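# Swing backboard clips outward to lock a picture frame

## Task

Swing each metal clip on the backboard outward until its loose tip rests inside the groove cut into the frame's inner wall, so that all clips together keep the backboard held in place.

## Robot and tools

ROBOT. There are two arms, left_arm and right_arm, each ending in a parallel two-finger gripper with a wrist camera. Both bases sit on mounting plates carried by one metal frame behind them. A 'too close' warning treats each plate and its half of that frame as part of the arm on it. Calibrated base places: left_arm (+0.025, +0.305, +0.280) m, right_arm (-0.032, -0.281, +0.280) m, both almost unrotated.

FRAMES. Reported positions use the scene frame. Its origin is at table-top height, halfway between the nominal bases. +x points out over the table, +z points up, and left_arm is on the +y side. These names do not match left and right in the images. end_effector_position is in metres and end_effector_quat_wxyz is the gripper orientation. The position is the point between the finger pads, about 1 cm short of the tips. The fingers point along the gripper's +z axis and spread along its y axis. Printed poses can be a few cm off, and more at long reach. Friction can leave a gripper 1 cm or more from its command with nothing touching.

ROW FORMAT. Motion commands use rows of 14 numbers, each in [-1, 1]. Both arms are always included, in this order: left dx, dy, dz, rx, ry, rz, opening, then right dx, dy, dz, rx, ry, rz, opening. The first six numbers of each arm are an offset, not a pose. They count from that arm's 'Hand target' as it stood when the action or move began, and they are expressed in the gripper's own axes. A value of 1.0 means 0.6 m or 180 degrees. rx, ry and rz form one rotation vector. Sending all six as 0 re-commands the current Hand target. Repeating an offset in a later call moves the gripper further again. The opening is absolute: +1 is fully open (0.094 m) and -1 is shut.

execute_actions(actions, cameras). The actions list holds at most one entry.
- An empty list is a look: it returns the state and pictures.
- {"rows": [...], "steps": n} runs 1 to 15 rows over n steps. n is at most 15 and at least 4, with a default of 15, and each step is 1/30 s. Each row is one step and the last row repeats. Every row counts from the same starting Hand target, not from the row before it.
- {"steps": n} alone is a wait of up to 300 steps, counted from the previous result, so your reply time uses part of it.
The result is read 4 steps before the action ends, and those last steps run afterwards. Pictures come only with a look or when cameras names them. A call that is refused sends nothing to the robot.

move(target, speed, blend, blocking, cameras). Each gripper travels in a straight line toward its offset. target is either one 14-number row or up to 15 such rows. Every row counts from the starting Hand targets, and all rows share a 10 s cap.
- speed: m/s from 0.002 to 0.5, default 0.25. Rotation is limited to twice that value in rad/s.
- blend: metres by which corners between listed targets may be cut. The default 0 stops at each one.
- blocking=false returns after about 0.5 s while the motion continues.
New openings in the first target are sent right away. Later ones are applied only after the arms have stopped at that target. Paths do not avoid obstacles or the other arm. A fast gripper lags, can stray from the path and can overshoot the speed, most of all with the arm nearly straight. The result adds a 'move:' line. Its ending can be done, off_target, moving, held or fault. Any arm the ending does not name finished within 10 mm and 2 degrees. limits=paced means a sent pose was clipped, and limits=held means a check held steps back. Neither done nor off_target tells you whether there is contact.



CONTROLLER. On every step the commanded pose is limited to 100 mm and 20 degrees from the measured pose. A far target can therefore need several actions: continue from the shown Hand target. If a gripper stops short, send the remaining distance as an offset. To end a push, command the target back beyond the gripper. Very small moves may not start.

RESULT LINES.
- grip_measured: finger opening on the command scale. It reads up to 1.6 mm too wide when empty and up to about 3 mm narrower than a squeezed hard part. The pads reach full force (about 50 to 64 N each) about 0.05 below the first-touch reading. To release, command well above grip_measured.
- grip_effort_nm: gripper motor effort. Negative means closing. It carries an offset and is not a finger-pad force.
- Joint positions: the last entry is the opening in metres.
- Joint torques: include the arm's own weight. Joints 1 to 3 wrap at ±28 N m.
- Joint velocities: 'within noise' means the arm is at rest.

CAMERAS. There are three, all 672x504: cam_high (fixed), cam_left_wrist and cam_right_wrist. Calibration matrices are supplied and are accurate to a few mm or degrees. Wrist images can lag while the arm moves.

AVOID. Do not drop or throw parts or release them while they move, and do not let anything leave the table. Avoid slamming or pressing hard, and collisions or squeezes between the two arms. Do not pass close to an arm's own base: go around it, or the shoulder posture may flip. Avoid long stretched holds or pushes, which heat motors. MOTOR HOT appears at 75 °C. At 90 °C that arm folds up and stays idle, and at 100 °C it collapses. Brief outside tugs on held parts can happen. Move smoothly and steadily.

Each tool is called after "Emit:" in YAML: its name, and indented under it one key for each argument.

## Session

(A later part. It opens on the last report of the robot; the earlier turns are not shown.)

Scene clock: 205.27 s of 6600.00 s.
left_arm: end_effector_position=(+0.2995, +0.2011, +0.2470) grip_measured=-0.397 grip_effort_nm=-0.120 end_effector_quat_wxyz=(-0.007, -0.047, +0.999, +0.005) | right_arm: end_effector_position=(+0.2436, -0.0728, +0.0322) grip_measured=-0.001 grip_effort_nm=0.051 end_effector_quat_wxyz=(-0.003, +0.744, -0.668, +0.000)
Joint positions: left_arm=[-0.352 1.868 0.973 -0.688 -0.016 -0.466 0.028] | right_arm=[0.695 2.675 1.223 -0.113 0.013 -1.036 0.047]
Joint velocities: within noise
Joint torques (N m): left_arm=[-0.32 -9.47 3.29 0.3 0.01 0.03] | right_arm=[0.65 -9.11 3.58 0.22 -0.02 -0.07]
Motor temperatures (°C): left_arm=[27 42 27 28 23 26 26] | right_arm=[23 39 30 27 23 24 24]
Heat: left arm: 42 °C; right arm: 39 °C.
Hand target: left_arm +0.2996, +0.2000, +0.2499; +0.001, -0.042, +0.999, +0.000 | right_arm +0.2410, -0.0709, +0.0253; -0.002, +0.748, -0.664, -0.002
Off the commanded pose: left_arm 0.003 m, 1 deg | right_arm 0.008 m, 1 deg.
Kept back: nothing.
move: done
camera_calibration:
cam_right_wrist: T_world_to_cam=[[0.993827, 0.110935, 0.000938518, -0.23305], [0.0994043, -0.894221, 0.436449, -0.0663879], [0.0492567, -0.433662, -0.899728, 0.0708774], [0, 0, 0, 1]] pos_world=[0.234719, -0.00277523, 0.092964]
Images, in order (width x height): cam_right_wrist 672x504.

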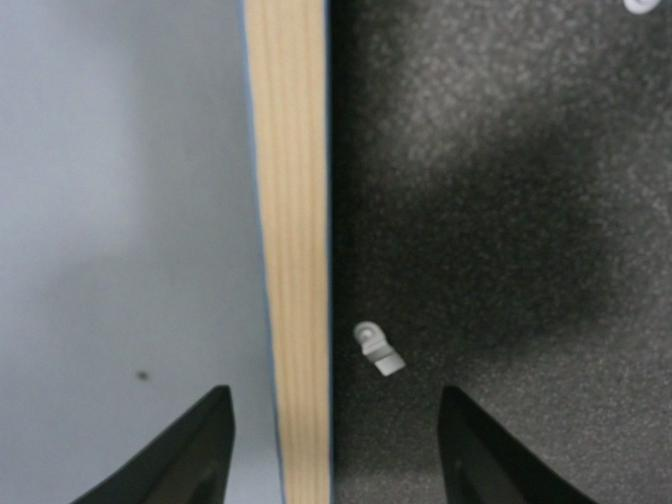

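Emit:
move:
  target: [0,0,0,0,0,0,-0.4,-0.0015,0.0065,0.0153,0,0,0,0]
  speed: 0.05
  cameras: ["cam_right_wrist"]

Emit:
zoom_image:
  camera: "cam_right_wrist"
  region: [220, 300, 480, 500]

Scene clock: 206.23 s of 6600.00 s.
left_arm: end_effector_position=(+0.2996, +0.2011, +0.2470) grip_measured=-0.397 grip_effort_nm=-0.120 end_effector_quat_wxyz=(-0.007, -0.047, +0.999, +0.005) | right_arm: end_effector_position=(+0.2396, -0.0727, +0.0243) grip_measured=-0.001 grip_effort_nm=0.046 end_effector_quat_wxyz=(-0.002, +0.746, -0.666, +0.000)
Joint positions: left_arm=[-0.352 1.868 0.973 -0.688 -0.016 -0.466 0.028] | right_arm=[0.701 2.699 1.223 -0.089 0.013 -1.036 0.047]
Joint velocities: within noise
Joint torques (N m): left_arm=[-0.32 -9.48 3.29 0.29 0.01 0.03] | right_arm=[0.73 -8.55 3.78 0.2 -0.02 0.01]
Motor temperatures (°C): left_arm=[27 42 27 28 23 26 26] | right_arm=[23 39 30 27 23 24 24]
Heat: left arm: 42 °C; right arm: 39 °C.
Hand target: left_arm +0.2997, +0.2000, +0.2499; +0.001, -0.042, +0.999, +0.000 | right_arm +0.2371, -0.0704, +0.0161; -0.002, +0.748, -0.664, -0.002
Off the commanded pose: left_arm 0.003 m, 1 deg | right_arm 0.009 m, 0 deg.
Kept back: nothing.
move: done
camera_calibration:
cam_right_wrist: T_world_to_cam=[[0.993041, 0.117766, 0.000359726, -0.228376], [0.105785, -0.893341, 0.436751, -0.0639607], [0.0517559, -0.433673, -0.899583, 0.0634439], [0, 0, 0, 1]] pos_world=[0.230269, -0.00272974, 0.08509]
Images, in order (width x height): cam_right_wrist 672x504.

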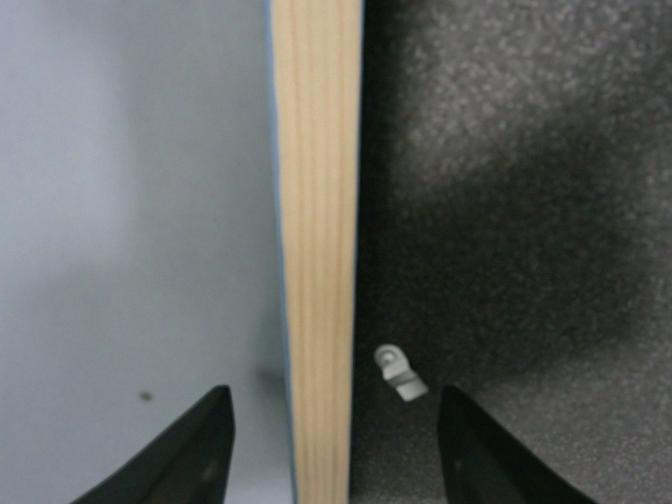

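Scaled by 1.938 from the camera's 672x504 image, which has a finer 960x720 frame.

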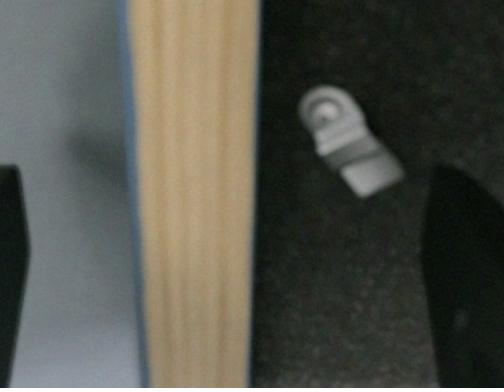

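Emit:
move:
  target:
    - [0,0,0,0,0,0,-0.4,0,0,-0.03,0,0,0,0]
    - [0,0,0,0,0,0,-0.4,-0.0067,0,-0.03,0,0,0,0]
    - [0,0,0,0,0,0,-0.4,-0.006,0,0.003,0,0,0,0]
  speed: 0.06
  cameras: ["cam_right_wrist"]

Emit:
zoom_image:
  camera: "cam_right_wrist"
  region: [220, 300, 480, 500]

Scene clock: 207.77 s of 6600.00 s.
left_arm: end_effector_position=(+0.2996, +0.2011, +0.2470) grip_measured=-0.397 grip_effort_nm=-0.120 end_effector_quat_wxyz=(-0.007, -0.047, +0.999, +0.005) | right_arm: end_effector_position=(+0.2418, -0.0659, +0.0235) grip_measured=-0.001 grip_effort_nm=0.046 end_effector_quat_wxyz=(-0.008, +0.748, -0.664, +0.001)
Joint positions: left_arm=[-0.352 1.868 0.973 -0.688 -0.016 -0.466 0.028] | right_arm=[0.713 2.707 1.24 -0.087 0.013 -1.031 0.047]
Joint velocities: within noise
Joint torques (N m): left_arm=[-0.34 -9.47 3.29 0.3 0.01 0.03] | right_arm=[0.44 -8.7 3.52 0.19 -0.01 0.05]
Motor temperatures (°C): left_arm=[27 41 27 28 23 26 26] | right_arm=[23 39 30 27 23 24 24]
Heat: left arm: 41 °C; right arm: 39 °C.
Hand target: left_arm +0.2996, +0.2000, +0.2499; +0.001, -0.042, +0.999, +0.000 | right_arm +0.2366, -0.0668, +0.0143; -0.002, +0.748, -0.664, -0.002
Off the commanded pose: left_arm 0.003 m, 1 deg | right_arm 0.011 m, 1 deg.
Kept back: nothing.
move: off_target (right_arm)
camera_calibration:
cam_right_wrist: T_world_to_cam=[[0.992277, 0.123638, 0.00999188, -0.230964], [0.107258, -0.895694, 0.431541, -0.0581222], [0.0623044, -0.427136, -0.902038, 0.0634598], [0, 0, 0, 1]] pos_world=[0.231461, 0.00360211, 0.084633]
Images, in order (width x height): cam_right_wrist 672x504.

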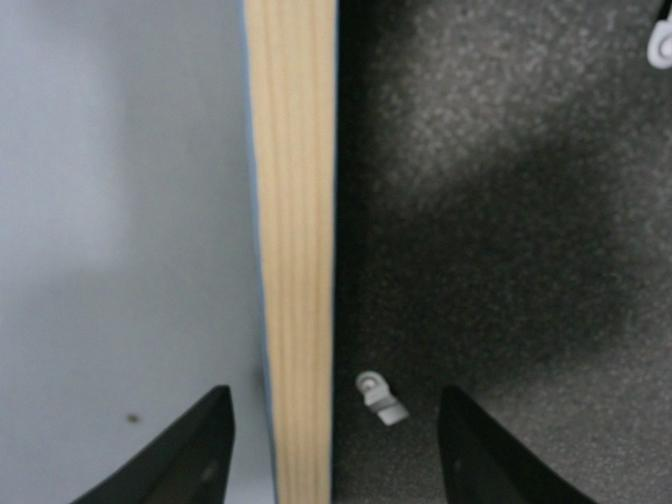

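Scaled by 1.938 from the camera's 672x504 image, which has a finer 960x720 frame.

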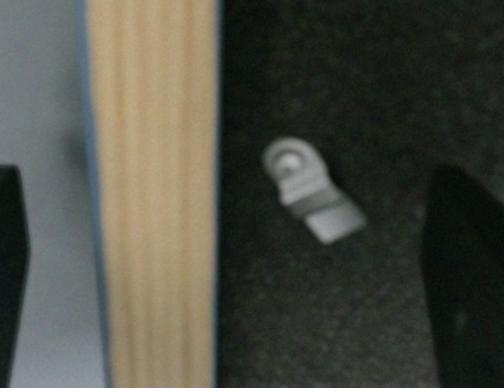

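Emit:
move:
  target:
    - [0,0,0,0,0,0,-0.4,0,0,-0.03,0,0,0,0]
    - [0,0,0,0,0,0,-0.4,0.0044,0.0052,-0.03,0,0,0,0]
    - [0,0,0,0,0,0,-0.4,0.0044,0.0052,0,0,0,0,0]
  speed: 0.06
  cameras: ["cam_right_wrist"]

Emit:
zoom_image:
  camera: "cam_right_wrist"
  region: [220, 300, 480, 500]

Scene clock: 209.20 s of 6600.00 s.
left_arm: end_effector_position=(+0.2997, +0.2011, +0.2470) grip_measured=-0.397 grip_effort_nm=-0.120 end_effector_quat_wxyz=(-0.007, -0.047, +0.999, +0.005) | right_arm: end_effector_position=(+0.2375, -0.0692, +0.0235) grip_measured=-0.001 grip_effort_nm=0.046 end_effector_quat_wxyz=(-0.006, +0.748, -0.664, +0.001)
Joint positions: left_arm=[-0.352 1.868 0.973 -0.687 -0.016 -0.466 0.028] | right_arm=[0.713 2.701 1.219 -0.077 0.013 -1.03 0.047]
Joint velocities: within noise
Joint torques (N m): left_arm=[-0.34 -9.47 3.28 0.29 0.02 0.03] | right_arm=[0.21 -8.5 3.58 0.23 0 0.04]
Motor temperatures (°C): left_arm=[27 41 27 28 23 26 26] | right_arm=[23 39 30 27 23 24 24]
Heat: left arm: 41 °C; right arm: 39 °C.
Hand target: left_arm +0.2997, +0.2000, +0.2499; +0.001, -0.042, +0.999, +0.000 | right_arm +0.2339, -0.0698, +0.0143; -0.002, +0.748, -0.664, -0.002
Off the commanded pose: left_arm 0.003 m, 1 deg | right_arm 0.010 m, 1 deg.
Kept back: nothing.
move: done
camera_calibration:
cam_right_wrist: T_world_to_cam=[[0.992345, 0.123344, 0.00605418, -0.226293], [0.108539, -0.894517, 0.433658, -0.0608843], [0.0589048, -0.429682, -0.901057, 0.06292], [0, 0, 0, 1]] pos_world=[0.227463, 0.000485463, 0.0844675]
Images, in order (width x height): cam_right_wrist 672x504.

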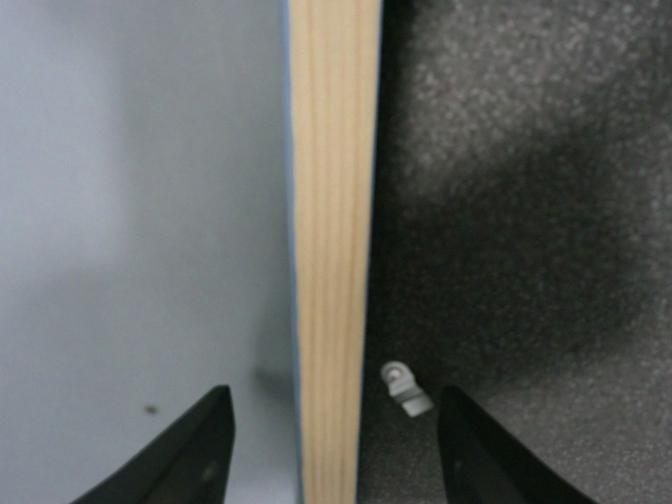

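Scaled by 1.938 from the camera's 672x504 image, which has a finer 960x720 frame.

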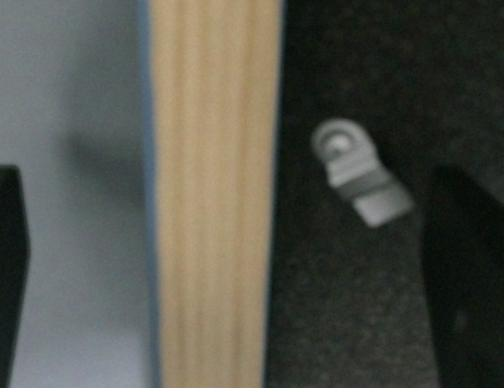

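Emit:
move:
  target:
    - [0,0,0,0,0,0,-0.4,0,0,-0.03,0,0,0,0]
    - [0,0,0,0,0,0,-0.4,0.0047,0,-0.03,0,0,0,0]
    - [0,0,0,0,0,0,-0.4,0.0047,0,0.003,0,0,0,0]
  speed: 0.06
  cameras: ["cam_right_wrist"]

Emit:
zoom_image:
  camera: "cam_right_wrist"
  region: [220, 300, 480, 500]

Scene clock: 210.47 s of 6600.00 s.
left_arm: end_effector_position=(+0.2997, +0.2011, +0.2470) grip_measured=-0.397 grip_effort_nm=-0.120 end_effector_quat_wxyz=(-0.007, -0.047, +0.999, +0.005) | right_arm: end_effector_position=(+0.2363, -0.0701, +0.0214) grip_measured=-0.001 grip_effort_nm=0.037 end_effector_quat_wxyz=(-0.006, +0.748, -0.664, +0.001)
Joint positions: left_arm=[-0.352 1.868 0.973 -0.687 -0.016 -0.466 0.028] | right_arm=[0.713 2.707 1.216 -0.068 0.013 -1.03 0.047]
Joint velocities: within noise
Joint torques (N m): left_arm=[-0.34 -9.48 3.29 0.29 0.01 0.03] | right_arm=[-0.28 -8.44 3.56 0.26 -0.05 -0.03]
Motor temperatures (°C): left_arm=[27 41 27 28 23 26 26] | right_arm=[23 39 30 27 23 24 24]
Heat: left arm: 41 °C; right arm: 39 °C.
Hand target: left_arm +0.2997, +0.2000, +0.2499; +0.001, -0.042, +0.999, +0.000 | right_arm +0.2341, -0.0726, +0.0124; -0.002, +0.748, -0.664, -0.002
Off the commanded pose: left_arm 0.003 m, 1 deg | right_arm 0.009 m, 1 deg.
Kept back: nothing.
move: done
camera_calibration:
cam_right_wrist: T_world_to_cam=[[0.992347, 0.123351, 0.00572629, -0.224923], [0.108674, -0.894415, 0.433835, -0.0607099], [0.0586355, -0.429892, -0.900974, 0.0607716], [0, 0, 0, 1]] pos_world=[0.226236, -0.000430117, 0.0823797]
Images, in order (width x height): cam_right_wrist 672x504.

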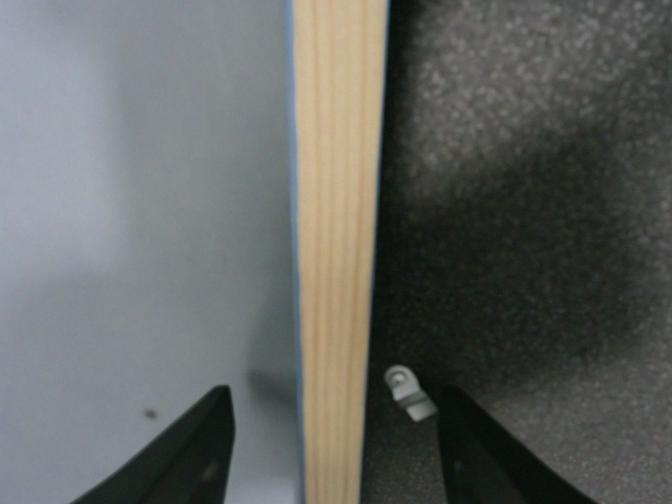

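Scaled by 1.938 from the camera's 672x504 image, which has a finer 960x720 frame.

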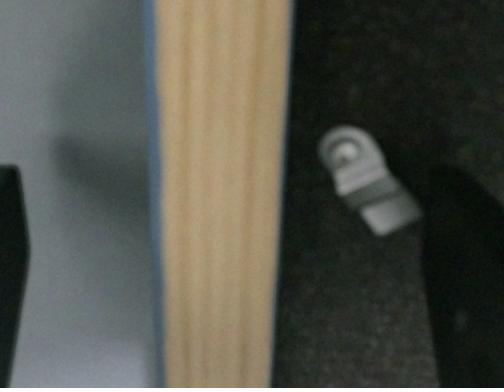

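Emit:
move:
  target:
    - [0,0,0,0,0,0,-0.4,0,0,-0.03,0,0,0,0.1]
    - [0,0,0,0,0,0,-0.4,0.013,-0.003,-0.03,0,0,0,0.1]
    - [0,0,0,0,0,0,-0.4,0.006,-0.001,-0.03,0,0,0,0.1]
    - [0,0,0,0,0,0,-0.4,0.006,-0.001,0.0,0,0,0,0.1]
  speed: 0.06
  cameras: ["cam_right_wrist"]

Emit:
zoom_image:
  camera: "cam_right_wrist"
  region: [220, 300, 480, 500]

Scene clock: 212.57 s of 6600.00 s.
left_arm: end_effector_position=(+0.2997, +0.2011, +0.2470) grip_measured=-0.397 grip_effort_nm=-0.120 end_effector_quat_wxyz=(-0.007, -0.047, +0.999, +0.005) | right_arm: end_effector_position=(+0.2390, -0.0746, +0.0216) grip_measured=+0.099 grip_effort_nm=0.042 end_effector_quat_wxyz=(-0.007, +0.747, -0.665, +0.001)
Joint positions: left_arm=[-0.352 1.868 0.973 -0.687 -0.016 -0.466 0.028] | right_arm=[0.698 2.705 1.211 -0.063 0.014 -1.041 0.052]
Joint velocities: within noise
Joint torques (N m): left_arm=[-0.34 -9.5 3.3 0.3 0.01 0.03] | right_arm=[-0.02 -8.36 3.33 0.23 -0.04 -0.05]
Motor temperatures (°C): left_arm=[27 40 27 28 23 26 26] | right_arm=[23 40 30 27 23 24 24]
Heat: left arm: 40 °C; right arm: 40 °C.
Hand target: left_arm +0.2997, +0.2000, +0.2499; +0.001, -0.042, +0.999, +0.000 | right_arm +0.2353, -0.0762, +0.0125; -0.002, +0.748, -0.664, -0.002
Off the commanded pose: left_arm 0.003 m, 1 deg | right_arm 0.010 m, 1 deg.
Kept back: nothing.
move: done
camera_calibration:
cam_right_wrist: T_world_to_cam=[[0.992801, 0.119523, 0.00778971, -0.227503], [0.104373, -0.895193, 0.433285, -0.0640617], [0.058761, -0.429353, -0.901223, 0.0589243], [0, 0, 0, 1]] pos_world=[0.229089, -0.00485628, 0.0826331]
Images, in order (width x height): cam_right_wrist 672x504.

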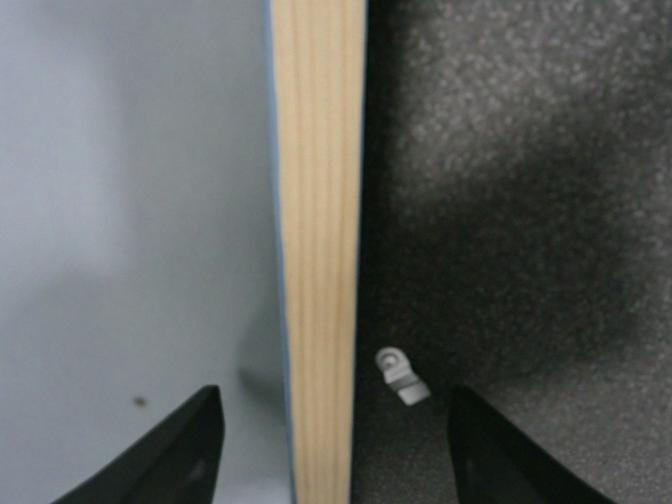

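Scaled by 1.938 from the camera's 672x504 image, which has a finer 960x720 frame.

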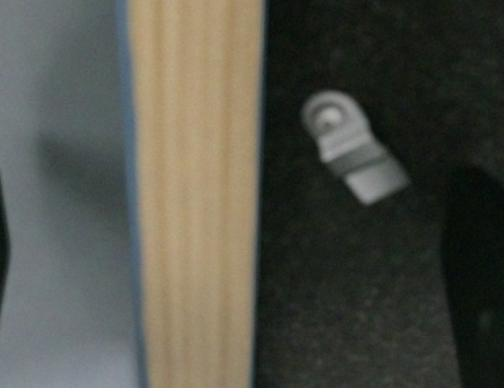

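Emit:
move:
  target:
    - [0,0,0,0,0,0,-0.4,0,0,-0.03,0,0,0,0.1]
    - [0,0,0,0,0,0,-0.4,-0.006,0,-0.03,0,0,0,0]
    - [0,0,0,0,0,0,-0.4,-0.0045,0,0.0,0,0,0,0]
  speed: 0.06
  cameras: ["cam_right_wrist"]

Emit:
zoom_image:
  camera: "cam_right_wrist"
  region: [220, 300, 480, 500]

Scene clock: 214.83 s of 6600.00 s.
left_arm: end_effector_position=(+0.2997, +0.2011, +0.2470) grip_measured=-0.397 grip_effort_nm=-0.125 end_effector_quat_wxyz=(-0.007, -0.047, +0.999, +0.005) | right_arm: end_effector_position=(+0.2405, -0.0735, +0.0217) grip_measured=+0.001 grip_effort_nm=-0.105 end_effector_quat_wxyz=(-0.007, +0.746, -0.666, +0.002)
Joint positions: left_arm=[-0.352 1.868 0.973 -0.687 -0.016 -0.466 0.028] | right_arm=[0.698 2.706 1.217 -0.067 0.014 -1.04 0.047]
Joint velocities: within noise
Joint torques (N m): left_arm=[-0.32 -9.48 3.3 0.29 0.01 0.02] | right_arm=[0.73 -8.38 3.4 0.19 -0.01 0]
Motor temperatures (°C): left_arm=[27 40 27 28 23 26 26] | right_arm=[23 40 30 27 23 24 24]
Heat: left arm: 40 °C; right arm: 40 °C.
Hand target: left_arm +0.2996, +0.2000, +0.2499; +0.001, -0.042, +0.999, +0.000 | right_arm +0.2348, -0.0736, +0.0124; -0.002, +0.748, -0.664, -0.002
Off the commanded pose: left_arm 0.003 m, 1 deg | right_arm 0.011 m, 1 deg.
Kept back: nothing.
move: off_target (right_arm)
camera_calibration:
cam_right_wrist: T_world_to_cam=[[0.992974, 0.11798, 0.00909852, -0.22927], [0.102465, -0.895758, 0.432573, -0.062825], [0.0591849, -0.428601, -0.901553, 0.0593264], [0, 0, 0, 1]] pos_world=[0.230585, -0.00379936, 0.0827483]
Images, in order (width x height): cam_right_wrist 672x504.

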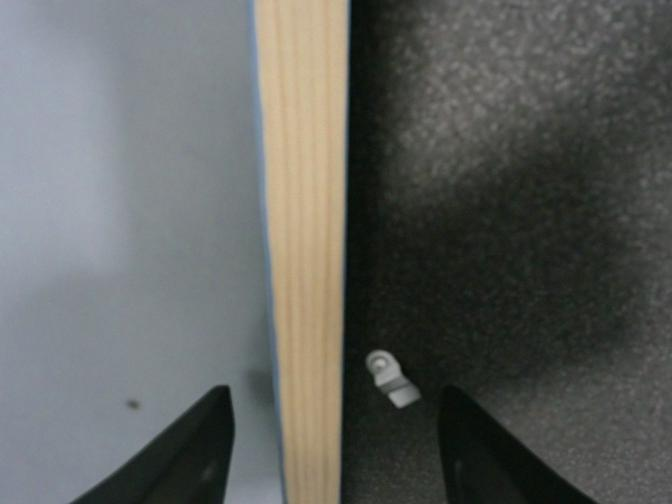

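Scaled by 1.938 from the camera's 672x504 image, which has a finer 960x720 frame.

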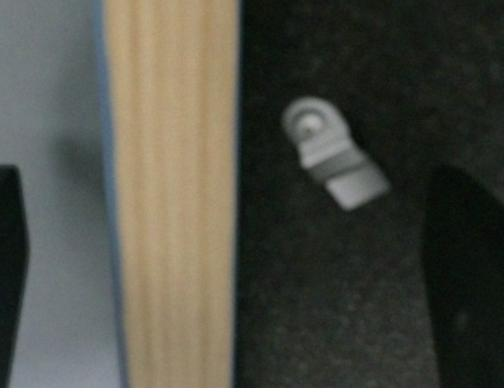

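Emit:
move:
  target:
    - [0,0,0,0,0,0,-0.4,0,0,-0.03,0,0,0,0]
    - [0,0,0,0,0,0,-0.4,-0.0025,0.0088,-0.03,0,0,0,0]
    - [0,0,0,0,0,0,-0.4,0.0032,0.0053,-0.03,0,0,0,0]
    - [0,0,0,0,0,0,-0.4,0.0032,0.0053,0,0,0,0,0]
  speed: 0.06
  cameras: ["cam_right_wrist"]

Emit:
zoom_image:
  camera: "cam_right_wrist"
  region: [220, 300, 480, 500]

Scene clock: 216.53 s of 6600.00 s.
left_arm: end_effector_position=(+0.2998, +0.2010, +0.2470) grip_measured=-0.397 grip_effort_nm=-0.120 end_effector_quat_wxyz=(-0.007, -0.047, +0.999, +0.005) | right_arm: end_effector_position=(+0.2358, -0.0744, +0.0216) grip_measured=+0.001 grip_effort_nm=-0.115 end_effector_quat_wxyz=(-0.006, +0.747, -0.665, +0.001)
Joint positions: left_arm=[-0.352 1.868 0.973 -0.687 -0.016 -0.466 0.028] | right_arm=[0.704 2.702 1.2 -0.055 0.014 -1.036 0.047]
Joint velocities: within noise
Joint torques (N m): left_arm=[-0.34 -9.48 3.29 0.29 0.01 0.03] | right_arm=[0.13 -8.5 3.43 0.21 -0.06 0]
Motor temperatures (°C): left_arm=[27 40 27 28 23 26 26] | right_arm=[23 40 30 27 23 24 24]
Heat: left arm: 40 °C; right arm: 40 °C.
Hand target: left_arm +0.2997, +0.2000, +0.2499; +0.001, -0.042, +0.999, +0.000 | right_arm +0.2320, -0.0757, +0.0125; -0.002, +0.748, -0.664, -0.002
Off the commanded pose: left_arm 0.003 m, 1 deg | right_arm 0.010 m, 1 deg.
Kept back: nothing.
move: done
camera_calibration:
cam_right_wrist: T_world_to_cam=[[0.992666, 0.120672, 0.00716955, -0.224174], [0.105658, -0.894918, 0.433542, -0.0638858], [0.0587327, -0.429605, -0.901105, 0.0591768], [0, 0, 0, 1]] pos_world=[0.225804, -0.00469833, 0.0826289]
Images, in order (width x height): cam_right_wrist 672x504.

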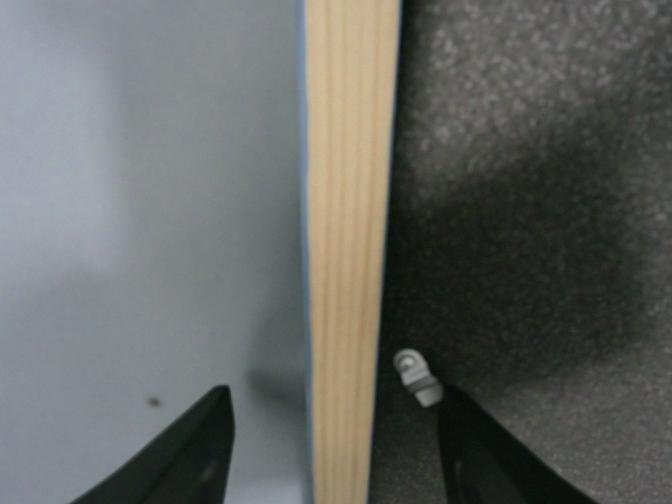

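Scaled by 1.938 from the camera's 672x504 image, which has a finer 960x720 frame.

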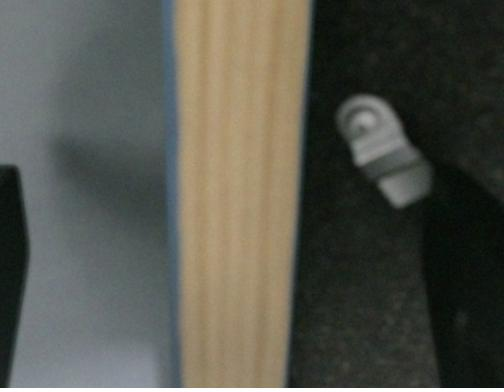

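Emit:
move:
  target:
    - [0,0,0,0,0,0,-0.4,0,0,0,0,0,0,-0.25]
    - [0,0,0,0,0,0,-0.4,0,0,0,0,0,0,-0.44]
  speed: 0.06
  cameras: ["cam_right_wrist"]

Emit:
zoom_image:
  camera: "cam_right_wrist"
  region: [220, 300, 480, 500]

Scene clock: 218.67 s of 6600.00 s.
left_arm: end_effector_position=(+0.2998, +0.2010, +0.2470) grip_measured=-0.397 grip_effort_nm=-0.120 end_effector_quat_wxyz=(-0.007, -0.047, +0.999, +0.005) | right_arm: end_effector_position=(+0.2388, -0.0738, +0.0217) grip_measured=-0.438 grip_effort_nm=-0.120 end_effector_quat_wxyz=(-0.010, +0.747, -0.665, +0.006)
Joint positions: left_arm=[-0.352 1.868 0.973 -0.687 -0.016 -0.466 0.028] | right_arm=[0.704 2.703 1.202 -0.048 0.021 -1.036 0.026]
Joint velocities: within noise
Joint torques (N m): left_arm=[-0.34 -9.47 3.3 0.29 0.02 0.03] | right_arm=[0.09 -8.59 3.07 0.19 -0.06 -0.04]
Motor temperatures (°C): left_arm=[27 40 27 28 23 26 26] | right_arm=[23 40 30 27 23 24 24]
Heat: left arm: 40 °C; right arm: 40 °C.
Hand target: left_arm +0.2997, +0.2000, +0.2499; +0.001, -0.042, +0.999, +0.000 | right_arm +0.2319, -0.0757, +0.0125; -0.002, +0.748, -0.664, -0.002
Off the commanded pose: left_arm 0.003 m, 1 deg | right_arm 0.012 m, 1 deg.
Kept back: nothing.
move: off_target (right_arm)
camera_calibration:
cam_right_wrist: T_world_to_cam=[[0.992588, 0.120045, 0.0189209, -0.227541], [0.0999173, -0.89476, 0.435225, -0.0623655], [0.0691763, -0.430109, -0.900123, 0.0567922], [0, 0, 0, 1]] pos_world=[0.228157, -0.00406023, 0.0825683]
Images, in order (width x height): cam_right_wrist 672x504.

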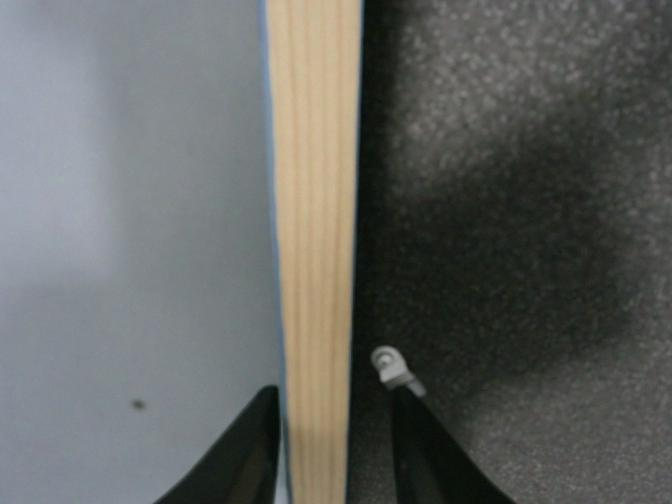

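Scaled by 1.938 from the camera's 672x504 image, which has a finer 960x720 frame.

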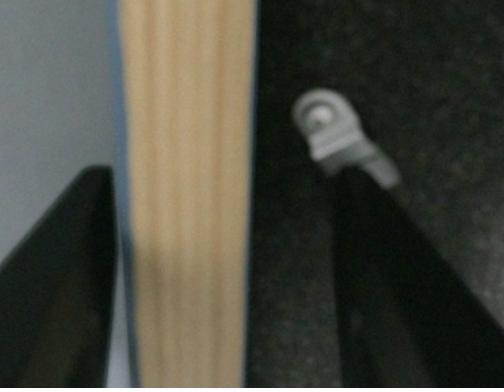

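Emit:
move:
  target:
    - [0,0,0,0,0,0,-0.4,0,0,-0.02,0,0,0,-0.44]
    - [0,0,0,0,0,0,-0.4,0,0,-0.02,0,0,0,0.1]
    - [0,0,0,0,0,0,-0.4,0,0,0.005,0,0,0,0.1]
  speed: 0.05
  cameras: ["cam_right_wrist"]

Emit:
zoom_image:
  camera: "cam_right_wrist"
  region: [220, 300, 480, 500]

Scene clock: 221.97 s of 6600.00 s.
left_arm: end_effector_position=(+0.2998, +0.2010, +0.2470) grip_measured=-0.397 grip_effort_nm=-0.120 end_effector_quat_wxyz=(-0.007, -0.047, +0.999, +0.005) | right_arm: end_effector_position=(+0.2380, -0.0744, +0.0200) grip_measured=+0.099 grip_effort_nm=0.046 end_effector_quat_wxyz=(-0.008, +0.747, -0.665, +0.006)
Joint positions: left_arm=[-0.352 1.868 0.973 -0.687 -0.016 -0.466 0.028] | right_arm=[0.704 2.709 1.205 -0.048 0.021 -1.036 0.052]
Joint velocities: within noise
Joint torques (N m): left_arm=[-0.35 -9.51 3.3 0.29 0.01 0.03] | right_arm=[0.21 -8.17 3.48 0.19 -0.08 -0.01]
Motor temperatures (°C): left_arm=[27 39 27 28 23 26 26] | right_arm=[23 40 30 27 23 24 24]
Heat: left arm: 39 °C; right arm: 40 °C.
Hand target: left_arm +0.2997, +0.2000, +0.2499; +0.001, -0.042, +0.999, +0.000 | right_arm +0.2320, -0.0756, +0.0095; -0.002, +0.748, -0.664, -0.002
Off the commanded pose: left_arm 0.003 m, 1 deg | right_arm 0.012 m, 1 deg.
Kept back: nothing.
move: off_target (right_arm)
camera_calibration:
cam_right_wrist: T_world_to_cam=[[0.99263, 0.120128, 0.0159607, -0.226579], [0.10115, -0.893848, 0.436812, -0.0623094], [0.0667399, -0.431978, -0.899411, 0.0554565], [0, 0, 0, 1]] pos_world=[0.227511, -0.00452057, 0.080712]
Images, in order (width x height): cam_right_wrist 672x504.

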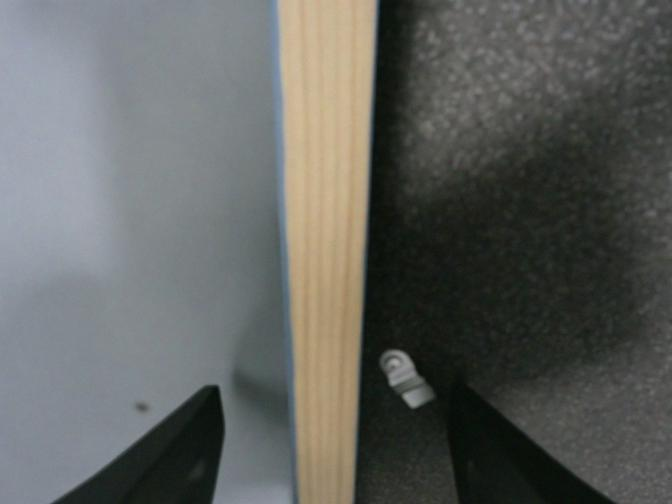

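Scaled by 1.938 from the camera's 672x504 image, which has a finer 960x720 frame.

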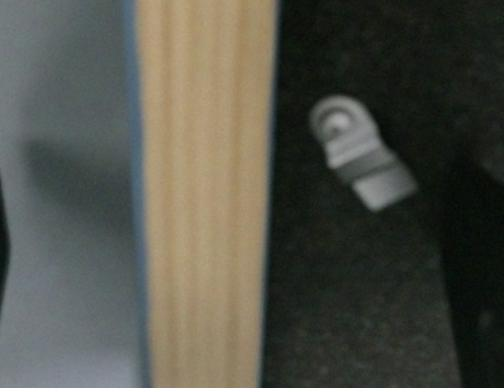

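Emit:
move:
  target:
    - [0,0,0,0,0,0,-0.4,0,0,0,0,0,0,-0.1]
    - [0,0,0,0,0,0,-0.4,0,0,0,0,0,0,-0.3]
  speed: 0.06
  cameras: ["cam_right_wrist"]

Emit:
zoom_image:
  camera: "cam_right_wrist"
  region: [220, 300, 480, 500]

Scene clock: 224.10 s of 6600.00 s.
left_arm: end_effector_position=(+0.2998, +0.2010, +0.2470) grip_measured=-0.397 grip_effort_nm=-0.120 end_effector_quat_wxyz=(-0.007, -0.047, +0.999, +0.005) | right_arm: end_effector_position=(+0.2401, -0.0730, +0.0202) grip_measured=-0.299 grip_effort_nm=-0.120 end_effector_quat_wxyz=(-0.012, +0.747, -0.665, +0.007)
Joint positions: left_arm=[-0.352 1.868 0.973 -0.687 -0.016 -0.466 0.028] | right_arm=[0.704 2.709 1.207 -0.042 0.022 -1.036 0.033]
Joint velocities: within noise
Joint torques (N m): left_arm=[-0.34 -9.48 3.29 0.28 0.01 0.03] | right_arm=[0.06 -8.17 3.26 0.16 -0.09 -0.02]
Motor temperatures (°C): left_arm=[27 39 27 28 23 26 26] | right_arm=[23 40 30 27 23 24 24]
Heat: left arm: 39 °C; right arm: 40 °C.
Hand target: left_arm +0.2996, +0.2000, +0.2499; +0.001, -0.042, +0.999, +0.000 | right_arm +0.2319, -0.0757, +0.0095; -0.002, +0.748, -0.664, -0.002
Off the commanded pose: left_arm 0.003 m, 1 deg | right_arm 0.014 m, 2 deg.
Kept back: nothing.
move: off_target (right_arm); target 2's new opening was sent with right_arm's hand 0.012 m and 1 deg from that target
camera_calibration:
cam_right_wrist: T_world_to_cam=[[0.992511, 0.119919, 0.0232531, -0.228978], [0.0980621, -0.89571, 0.433691, -0.0606714], [0.0728357, -0.428163, -0.900762, 0.0549724], [0, 0, 0, 1]] pos_world=[0.229209, -0.00334804, 0.0811541]
Images, in order (width x height): cam_right_wrist 672x504.

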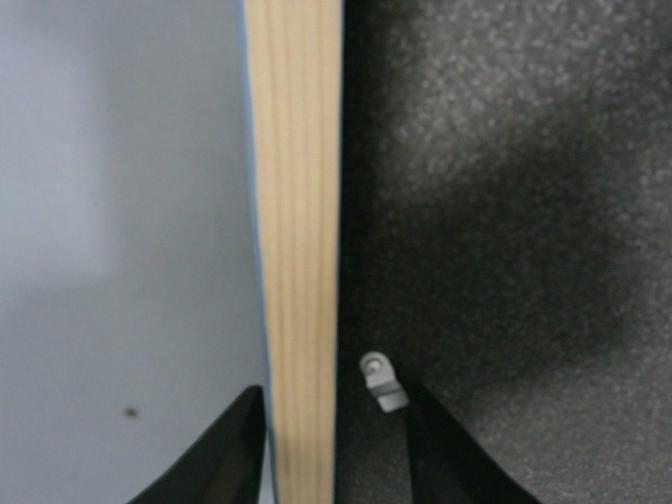

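Scaled by 1.938 from the camera's 672x504 image, which has a finer 960x720 frame.

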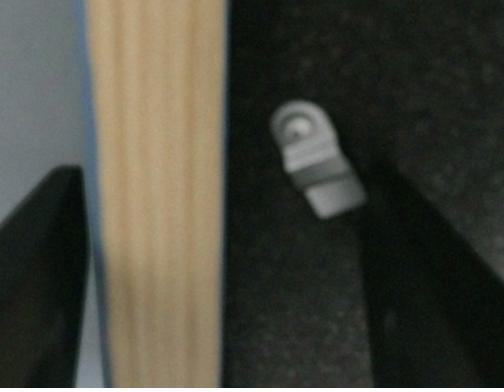

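Emit:
move:
  target:
    - [0,0,0,0,0,0,-0.4,0,0.003,0,0,0,0,-0.4]
    - [0,0,0,0,0,0,-0.4,0,0.005,0,0,0,0,-0.5]
  speed: 0.06
  cameras: ["cam_right_wrist"]

Emit:
zoom_image:
  camera: "cam_right_wrist"
  region: [220, 300, 480, 500]

Scene clock: 226.23 s of 6600.00 s.
left_arm: end_effector_position=(+0.2998, +0.2010, +0.2470) grip_measured=-0.397 grip_effort_nm=-0.120 end_effector_quat_wxyz=(-0.007, -0.047, +0.999, +0.005) | right_arm: end_effector_position=(+0.2398, -0.0730, +0.0202) grip_measured=-0.497 grip_effort_nm=-0.188 end_effector_quat_wxyz=(-0.012, +0.745, -0.667, +0.006)
Joint positions: left_arm=[-0.352 1.868 0.973 -0.687 -0.016 -0.466 0.028] | right_arm=[0.704 2.709 1.207 -0.043 0.021 -1.031 0.024]
Joint velocities: within noise
Joint torques (N m): left_arm=[-0.32 -9.48 3.29 0.29 0.02 0.03] | right_arm=[0.42 -8.44 2.02 0.28 -0.09 -0.02]
Motor temperatures (°C): left_arm=[27 39 27 28 23 26 26] | right_arm=[23 40 30 27 23 24 24]
Heat: left arm: 39 °C; right arm: 40 °C.
Hand target: left_arm +0.2996, +0.2000, +0.2499; +0.001, -0.042, +0.999, +0.000 | right_arm +0.2289, -0.0761, +0.0095; -0.002, +0.748, -0.664, -0.002
Off the commanded pose: left_arm 0.003 m, 1 deg | right_arm 0.016 m, 2 deg.
Kept back: nothing.
move: off_target (right_arm); target 2's new opening was sent with right_arm's hand 0.016 m and 2 deg from that target
camera_calibration:
cam_right_wrist: T_world_to_cam=[[0.993165, 0.114652, 0.0218479, -0.229177], [0.0939267, -0.89624, 0.43351, -0.0597384], [0.0692839, -0.428495, -0.900884, 0.0557899], [0, 0, 0, 1]] pos_world=[0.229356, -0.0033586, 0.0811645]
Images, in order (width x height): cam_right_wrist 672x504.

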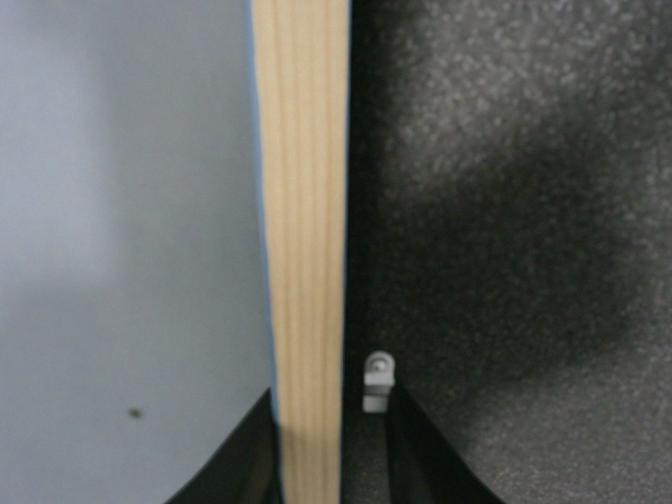

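Scaled by 1.938 from the camera's 672x504 image, which has a finer 960x720 frame.

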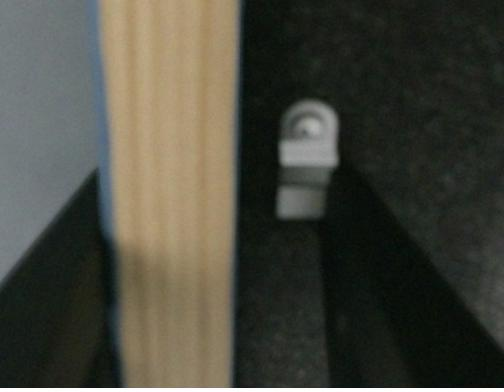

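Clip K5 is turning correctly; continuing to close.

Emit:
move:
  target:
    - [0,0,0,0,0,0,-0.4,0,0.0,0,0,0,0,-0.58]
    - [0,0,0,0,0,0,-0.4,0,0.0,0,0,0,0,-0.64]
  speed: 0.06
  cameras: ["cam_right_wrist"]

Emit:
zoom_image:
  camera: "cam_right_wrist"
  region: [220, 300, 480, 500]

Scene clock: 228.37 s of 6600.00 s.
left_arm: end_effector_position=(+0.2999, +0.2010, +0.2470) grip_measured=-0.397 grip_effort_nm=-0.120 end_effector_quat_wxyz=(-0.007, -0.047, +0.999, +0.005) | right_arm: end_effector_position=(+0.2392, -0.0733, +0.0202) grip_measured=-0.638 grip_effort_nm=-0.164 end_effector_quat_wxyz=(-0.010, +0.745, -0.667, +0.006)
Joint positions: left_arm=[-0.352 1.868 0.973 -0.687 -0.016 -0.466 0.028] | right_arm=[0.704 2.709 1.207 -0.046 0.021 -1.031 0.017]
Joint velocities: within noise
Joint torques (N m): left_arm=[-0.34 -9.48 3.3 0.29 0.01 0.03] | right_arm=[0.49 -8.47 2.07 0.3 -0.09 -0.08]
Motor temperatures (°C): left_arm=[27 39 27 28 23 26 26] | right_arm=[23 40 29 27 23 24 24]
Heat: left arm: 39 °C; right arm: 40 °C.
Hand target: left_arm +0.2997, +0.2000, +0.2499; +0.001, -0.042, +0.999, +0.000 | right_arm +0.2289, -0.0761, +0.0095; -0.002, +0.748, -0.664, -0.002
Off the commanded pose: left_arm 0.003 m, 1 deg | right_arm 0.015 m, 1 deg.
Kept back: nothing.
move: off_target (right_arm); target 2's new opening was sent with right_arm's hand 0.015 m and 1 deg from that target
camera_calibration:
cam_right_wrist: T_world_to_cam=[[0.993212, 0.114728, 0.0191636, -0.228488], [0.0950977, -0.895796, 0.434172, -0.0601983], [0.0669783, -0.429403, -0.900626, 0.0561712], [0, 0, 0, 1]] pos_world=[0.2289, -0.00359137, 0.0811044]
Images, in order (width x height): cam_right_wrist 672x504.

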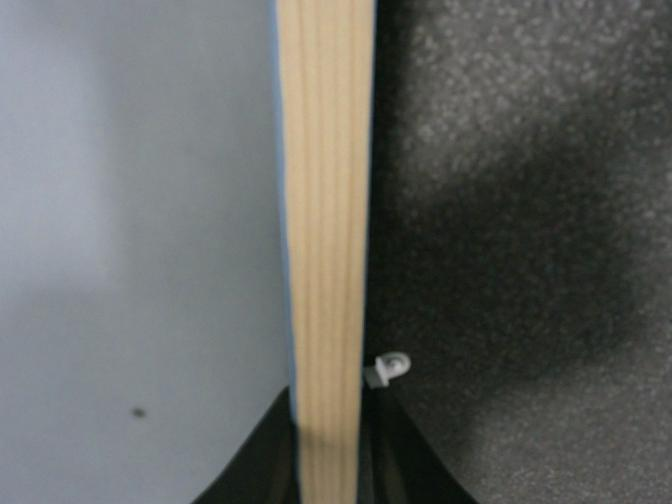

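Scaled by 1.938 from the camera's 672x504 image, which has a finer 960x720 frame.

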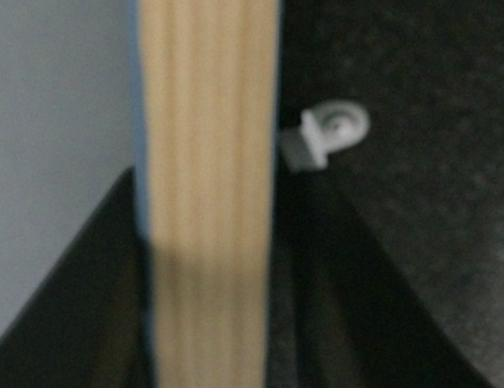

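Emit:
move:
  target:
    - [0,0,0,0,0,0,-0.4,0,-0.006,0,0,0,0,-0.5]
    - [0,0,0,0,0,0,-0.4,0,-0.006,-0.03,0,0,0,-0.3]
    - [0,0,0,0,0,0,-0.4,-0.007,-0.0103,-0.03,0,0,0,-0.3]
    - [0,0,0,0,0,0,-0.4,-0.005,-0.0083,-0.03,0,0,0,-0.3]
    - [0,0,0,0,0,0,-0.4,-0.005,-0.0083,0,0,0,0,-0.3]
  speed: 0.06
  cameras: ["cam_right_wrist"]

Emit:
zoom_image:
  camera: "cam_right_wrist"
  region: [220, 300, 480, 500]

Scene clock: 231.43 s of 6600.00 s.
left_arm: end_effector_position=(+0.2999, +0.2010, +0.2470) grip_measured=-0.397 grip_effort_nm=-0.120 end_effector_quat_wxyz=(-0.007, -0.047, +0.999, +0.005) | right_arm: end_effector_position=(+0.2416, -0.0715, +0.0199) grip_measured=-0.301 grip_effort_nm=0.046 end_effector_quat_wxyz=(-0.010, +0.746, -0.666, +0.006)
Joint positions: left_arm=[-0.352 1.868 0.973 -0.687 -0.016 -0.466 0.028] | right_arm=[0.704 2.713 1.222 -0.057 0.021 -1.033 0.033]
Joint velocities: within noise
Joint torques (N m): left_arm=[-0.34 -9.47 3.29 0.29 0.02 0.04] | right_arm=[0.53 -8.28 3.23 0.22 -0.12 0]
Motor temperatures (°C): left_arm=[27 39 27 28 23 26 26] | right_arm=[23 40 29 27 23 24 24]
Heat: left arm: 39 °C; right arm: 40 °C.
Hand target: left_arm +0.2997, +0.2000, +0.2499; +0.001, -0.042, +0.999, +0.000 | right_arm +0.2335, -0.0725, +0.0094; -0.002, +0.748, -0.664, -0.002
Off the commanded pose: left_arm 0.003 m, 1 deg | right_arm 0.013 m, 1 deg.
Kept back: nothing.
move: off_target (right_arm)
camera_calibration:
cam_right_wrist: T_world_to_cam=[[0.992902, 0.11738, 0.0191783, -0.230853], [0.0974794, -0.895513, 0.434228, -0.0592031], [0.068144, -0.429276, -0.900599, 0.0562945], [0, 0, 0, 1]] pos_world=[0.231149, -0.00175387, 0.0808337]
Images, in order (width x height): cam_right_wrist 672x504.

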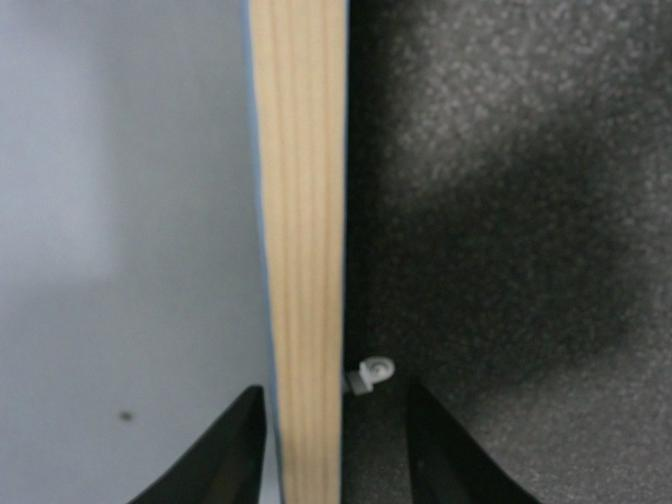

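Scaled by 1.938 from the camera's 672x504 image, which has a finer 960x720 frame.

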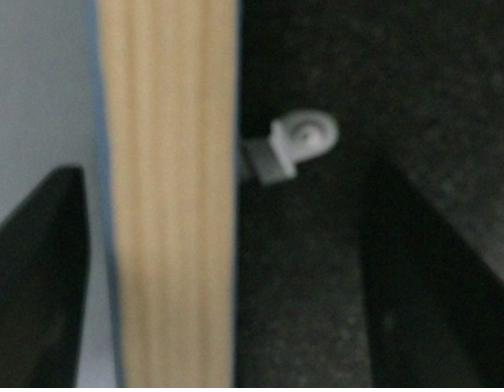

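Emit:
move:
  target:
    - [0,0,0,0,0,0,-0.4,0,0,-0.03,0,0,0,-0.3]
    - [0,0,0,0,0,0,-0.4,-0.0083,0.011,-0.03,0,0,0,-0.3]
    - [0,0,0,0,0,0,-0.4,-0.0027,0.0077,-0.03,0,0,0,-0.3]
    - [0,0,0,0,0,0,-0.4,-0.0027,0.0077,0,0,0,0,-0.3]
  speed: 0.06
  cameras: ["cam_right_wrist"]

Emit:
zoom_image:
  camera: "cam_right_wrist"
  region: [220, 300, 480, 500]

Scene clock: 232.93 s of 6600.00 s.
left_arm: end_effector_position=(+0.2999, +0.2010, +0.2470) grip_measured=-0.397 grip_effort_nm=-0.120 end_effector_quat_wxyz=(-0.007, -0.047, +0.999, +0.005) | right_arm: end_effector_position=(+0.2338, -0.0715, +0.0200) grip_measured=-0.301 grip_effort_nm=0.042 end_effector_quat_wxyz=(-0.005, +0.748, -0.664, +0.005)
Joint positions: left_arm=[-0.352 1.868 0.973 -0.687 -0.016 -0.466 0.028] | right_arm=[0.719 2.709 1.206 -0.056 0.022 -1.024 0.033]
Joint velocities: within noise
Joint torques (N m): left_arm=[-0.38 -9.48 3.29 0.28 0.01 0.03] | right_arm=[0.27 -8.2 3.26 0.29 -0.11 0.03]
Motor temperatures (°C): left_arm=[27 39 27 28 23 26 26] | right_arm=[23 40 29 27 23 24 24]
Heat: left arm: 39 °C; right arm: 40 °C.
Hand target: left_arm +0.2997, +0.2000, +0.2499; +0.001, -0.042, +0.999, +0.000 | right_arm +0.2287, -0.0715, +0.0095; -0.002, +0.748, -0.664, -0.002
Off the commanded pose: left_arm 0.003 m, 1 deg | right_arm 0.012 m, 1 deg.
Kept back: nothing.
move: off_target (right_arm)
camera_calibration:
cam_right_wrist: T_world_to_cam=[[0.992409, 0.12255, 0.0102841, -0.222472], [0.105529, -0.891537, 0.440482, -0.060282], [0.0631496, -0.436053, -0.897702, 0.0574857], [0, 0, 0, 1]] pos_world=[0.223514, -0.00141293, 0.0804461]
Images, in order (width x height): cam_right_wrist 672x504.

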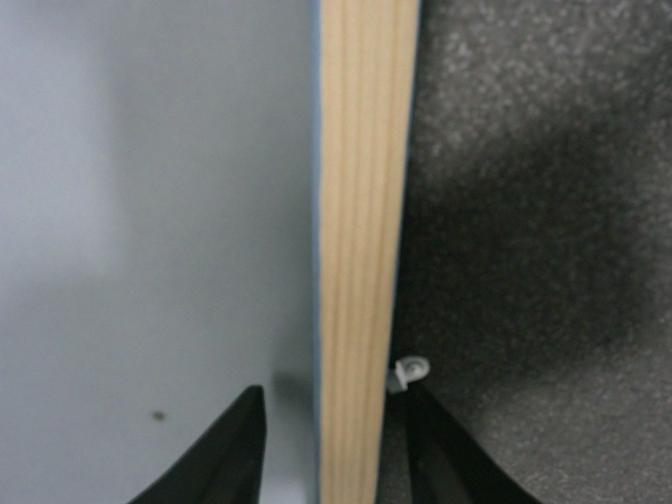

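Scaled by 1.938 from the camera's 672x504 image, which has a finer 960x720 frame.

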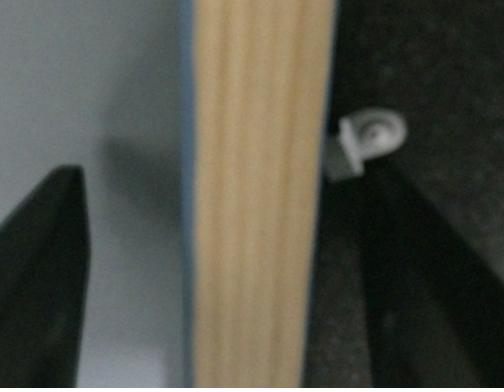

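Emit:
move:
  target:
    - [0,0,0,0,0,0,-0.4,0,0,-0.03,0,0,0,-0.3]
    - [0,0,0,0,0,0,-0.4,-0.0014,-0.005,-0.03,0,0,0,-0.3]
    - [0,0,0,0,0,0,-0.4,-0.0014,-0.005,0,0,0,0,-0.3]
  speed: 0.06
  cameras: ["cam_right_wrist"]

Emit:
zoom_image:
  camera: "cam_right_wrist"
  region: [220, 300, 480, 500]

Scene clock: 234.27 s of 6600.00 s.
left_arm: end_effector_position=(+0.2999, +0.2010, +0.2470) grip_measured=-0.397 grip_effort_nm=-0.120 end_effector_quat_wxyz=(-0.007, -0.047, +0.999, +0.005) | right_arm: end_effector_position=(+0.2384, -0.0680, +0.0199) grip_measured=-0.301 grip_effort_nm=0.037 end_effector_quat_wxyz=(-0.010, +0.748, -0.664, +0.006)
Joint positions: left_arm=[-0.352 1.868 0.973 -0.687 -0.016 -0.466 0.028] | right_arm=[0.719 2.713 1.221 -0.057 0.022 -1.024 0.033]
Joint velocities: within noise
Joint torques (N m): left_arm=[-0.32 -9.5 3.29 0.29 0.02 0.02] | right_arm=[0.05 -8.25 3.3 0.18 -0.11 0]
Motor temperatures (°C): left_arm=[27 39 27 28 23 26 26] | right_arm=[23 40 29 27 23 24 24]
Heat: left arm: 39 °C; right arm: 40 °C.
Hand target: left_arm +0.2997, +0.2000, +0.2499; +0.001, -0.042, +0.999, +0.000 | right_arm +0.2316, -0.0703, +0.0095; -0.002, +0.748, -0.664, -0.002
Off the commanded pose: left_arm 0.003 m, 1 deg | right_arm 0.013 m, 1 deg.
Kept back: nothing.
move: off_target (right_arm)
camera_calibration:
cam_right_wrist: T_world_to_cam=[[0.992307, 0.122316, 0.0191011, -0.227576], [0.101854, -0.894338, 0.435643, -0.0567676], [0.0703688, -0.430346, -0.899917, 0.0573944], [0, 0, 0, 1]] pos_world=[0.227569, 0.00176618, 0.0807275]
Images, in order (width x height): cam_right_wrist 672x504.

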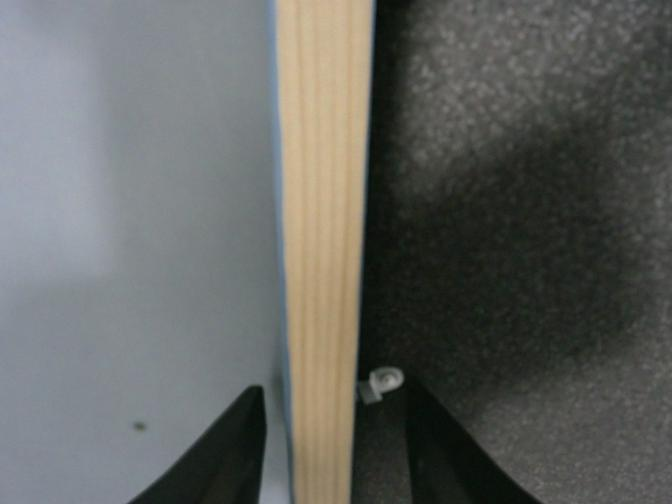

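Scaled by 1.938 from the camera's 672x504 image, which has a finer 960x720 frame.

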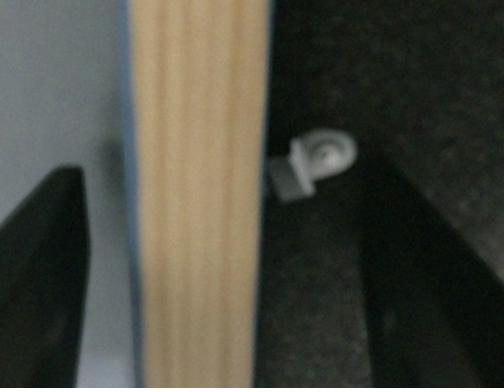

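Emit:
move:
  target:
    - [0,0,0,0,0,0,-0.4,0,0,-0.03,0,0,0,-0.3]
    - [0,0,0,0,0,0,-0.4,0.01,0,-0.03,0,0,0,-0.3]
    - [0,0,0,0,0,0,-0.4,0.0047,0,-0.03,0,0,0,-0.3]
    - [0,0,0,0,0,0,-0.4,0.0047,0,0,0,0,0,-0.3]
  speed: 0.06
  cameras: ["cam_right_wrist"]

Emit:
zoom_image:
  camera: "cam_right_wrist"
  region: [220, 300, 480, 500]

Scene clock: 235.83 s of 6600.00 s.
left_arm: end_effector_position=(+0.2999, +0.2010, +0.2470) grip_measured=-0.397 grip_effort_nm=-0.115 end_effector_quat_wxyz=(-0.007, -0.047, +0.999, +0.005) | right_arm: end_effector_position=(+0.2372, -0.0707, +0.0200) grip_measured=-0.301 grip_effort_nm=0.032 end_effector_quat_wxyz=(-0.008, +0.748, -0.664, +0.006)
Joint positions: left_arm=[-0.352 1.868 0.973 -0.687 -0.016 -0.466 0.028] | right_arm=[0.715 2.711 1.214 -0.056 0.022 -1.028 0.033]
Joint velocities: within noise
Joint torques (N m): left_arm=[-0.31 -9.5 3.3 0.29 0.01 0.03] | right_arm=[-0.13 -8.42 3.34 0.26 -0.12 -0.04]
Motor temperatures (°C): left_arm=[27 39 27 28 23 26 26] | right_arm=[23 40 29 27 23 24 24]
Heat: left arm: 39 °C; right arm: 40 °C.
Hand target: left_arm +0.2997, +0.2000, +0.2499; +0.001, -0.042, +0.999, +0.000 | right_arm +0.2320, -0.0730, +0.0095; -0.002, +0.748, -0.664, -0.002
Off the commanded pose: left_arm 0.003 m, 1 deg | right_arm 0.012 m, 1 deg.
Kept back: nothing.
move: off_target (right_arm)
camera_calibration:
cam_right_wrist: T_world_to_cam=[[0.992405, 0.122041, 0.0154669, -0.226073], [0.103018, -0.893193, 0.437714, -0.0593678], [0.0672338, -0.432796, -0.898981, 0.0569348], [0, 0, 0, 1]] pos_world=[0.226644, -0.00079563, 0.0806661]
Images, in order (width x height): cam_right_wrist 672x504.

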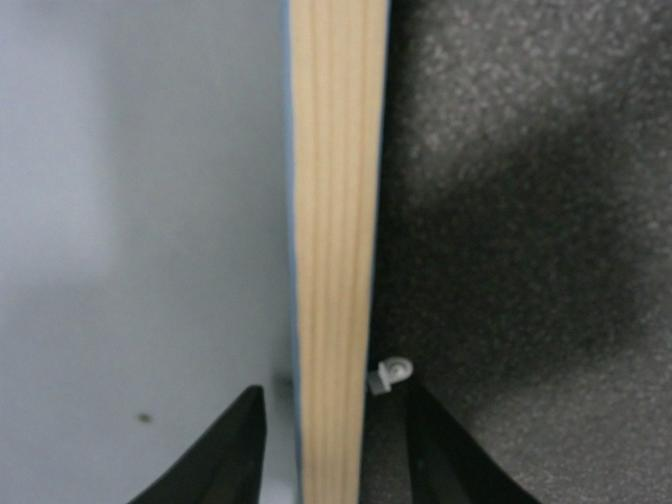

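Scaled by 1.938 from the camera's 672x504 image, which has a finer 960x720 frame.

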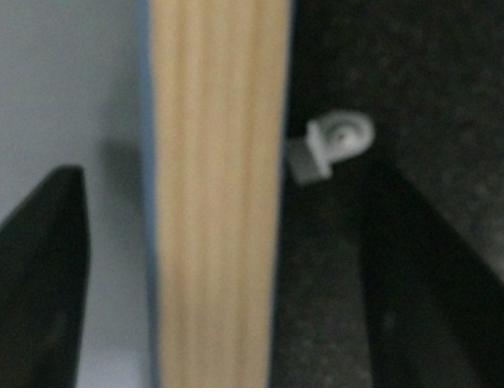

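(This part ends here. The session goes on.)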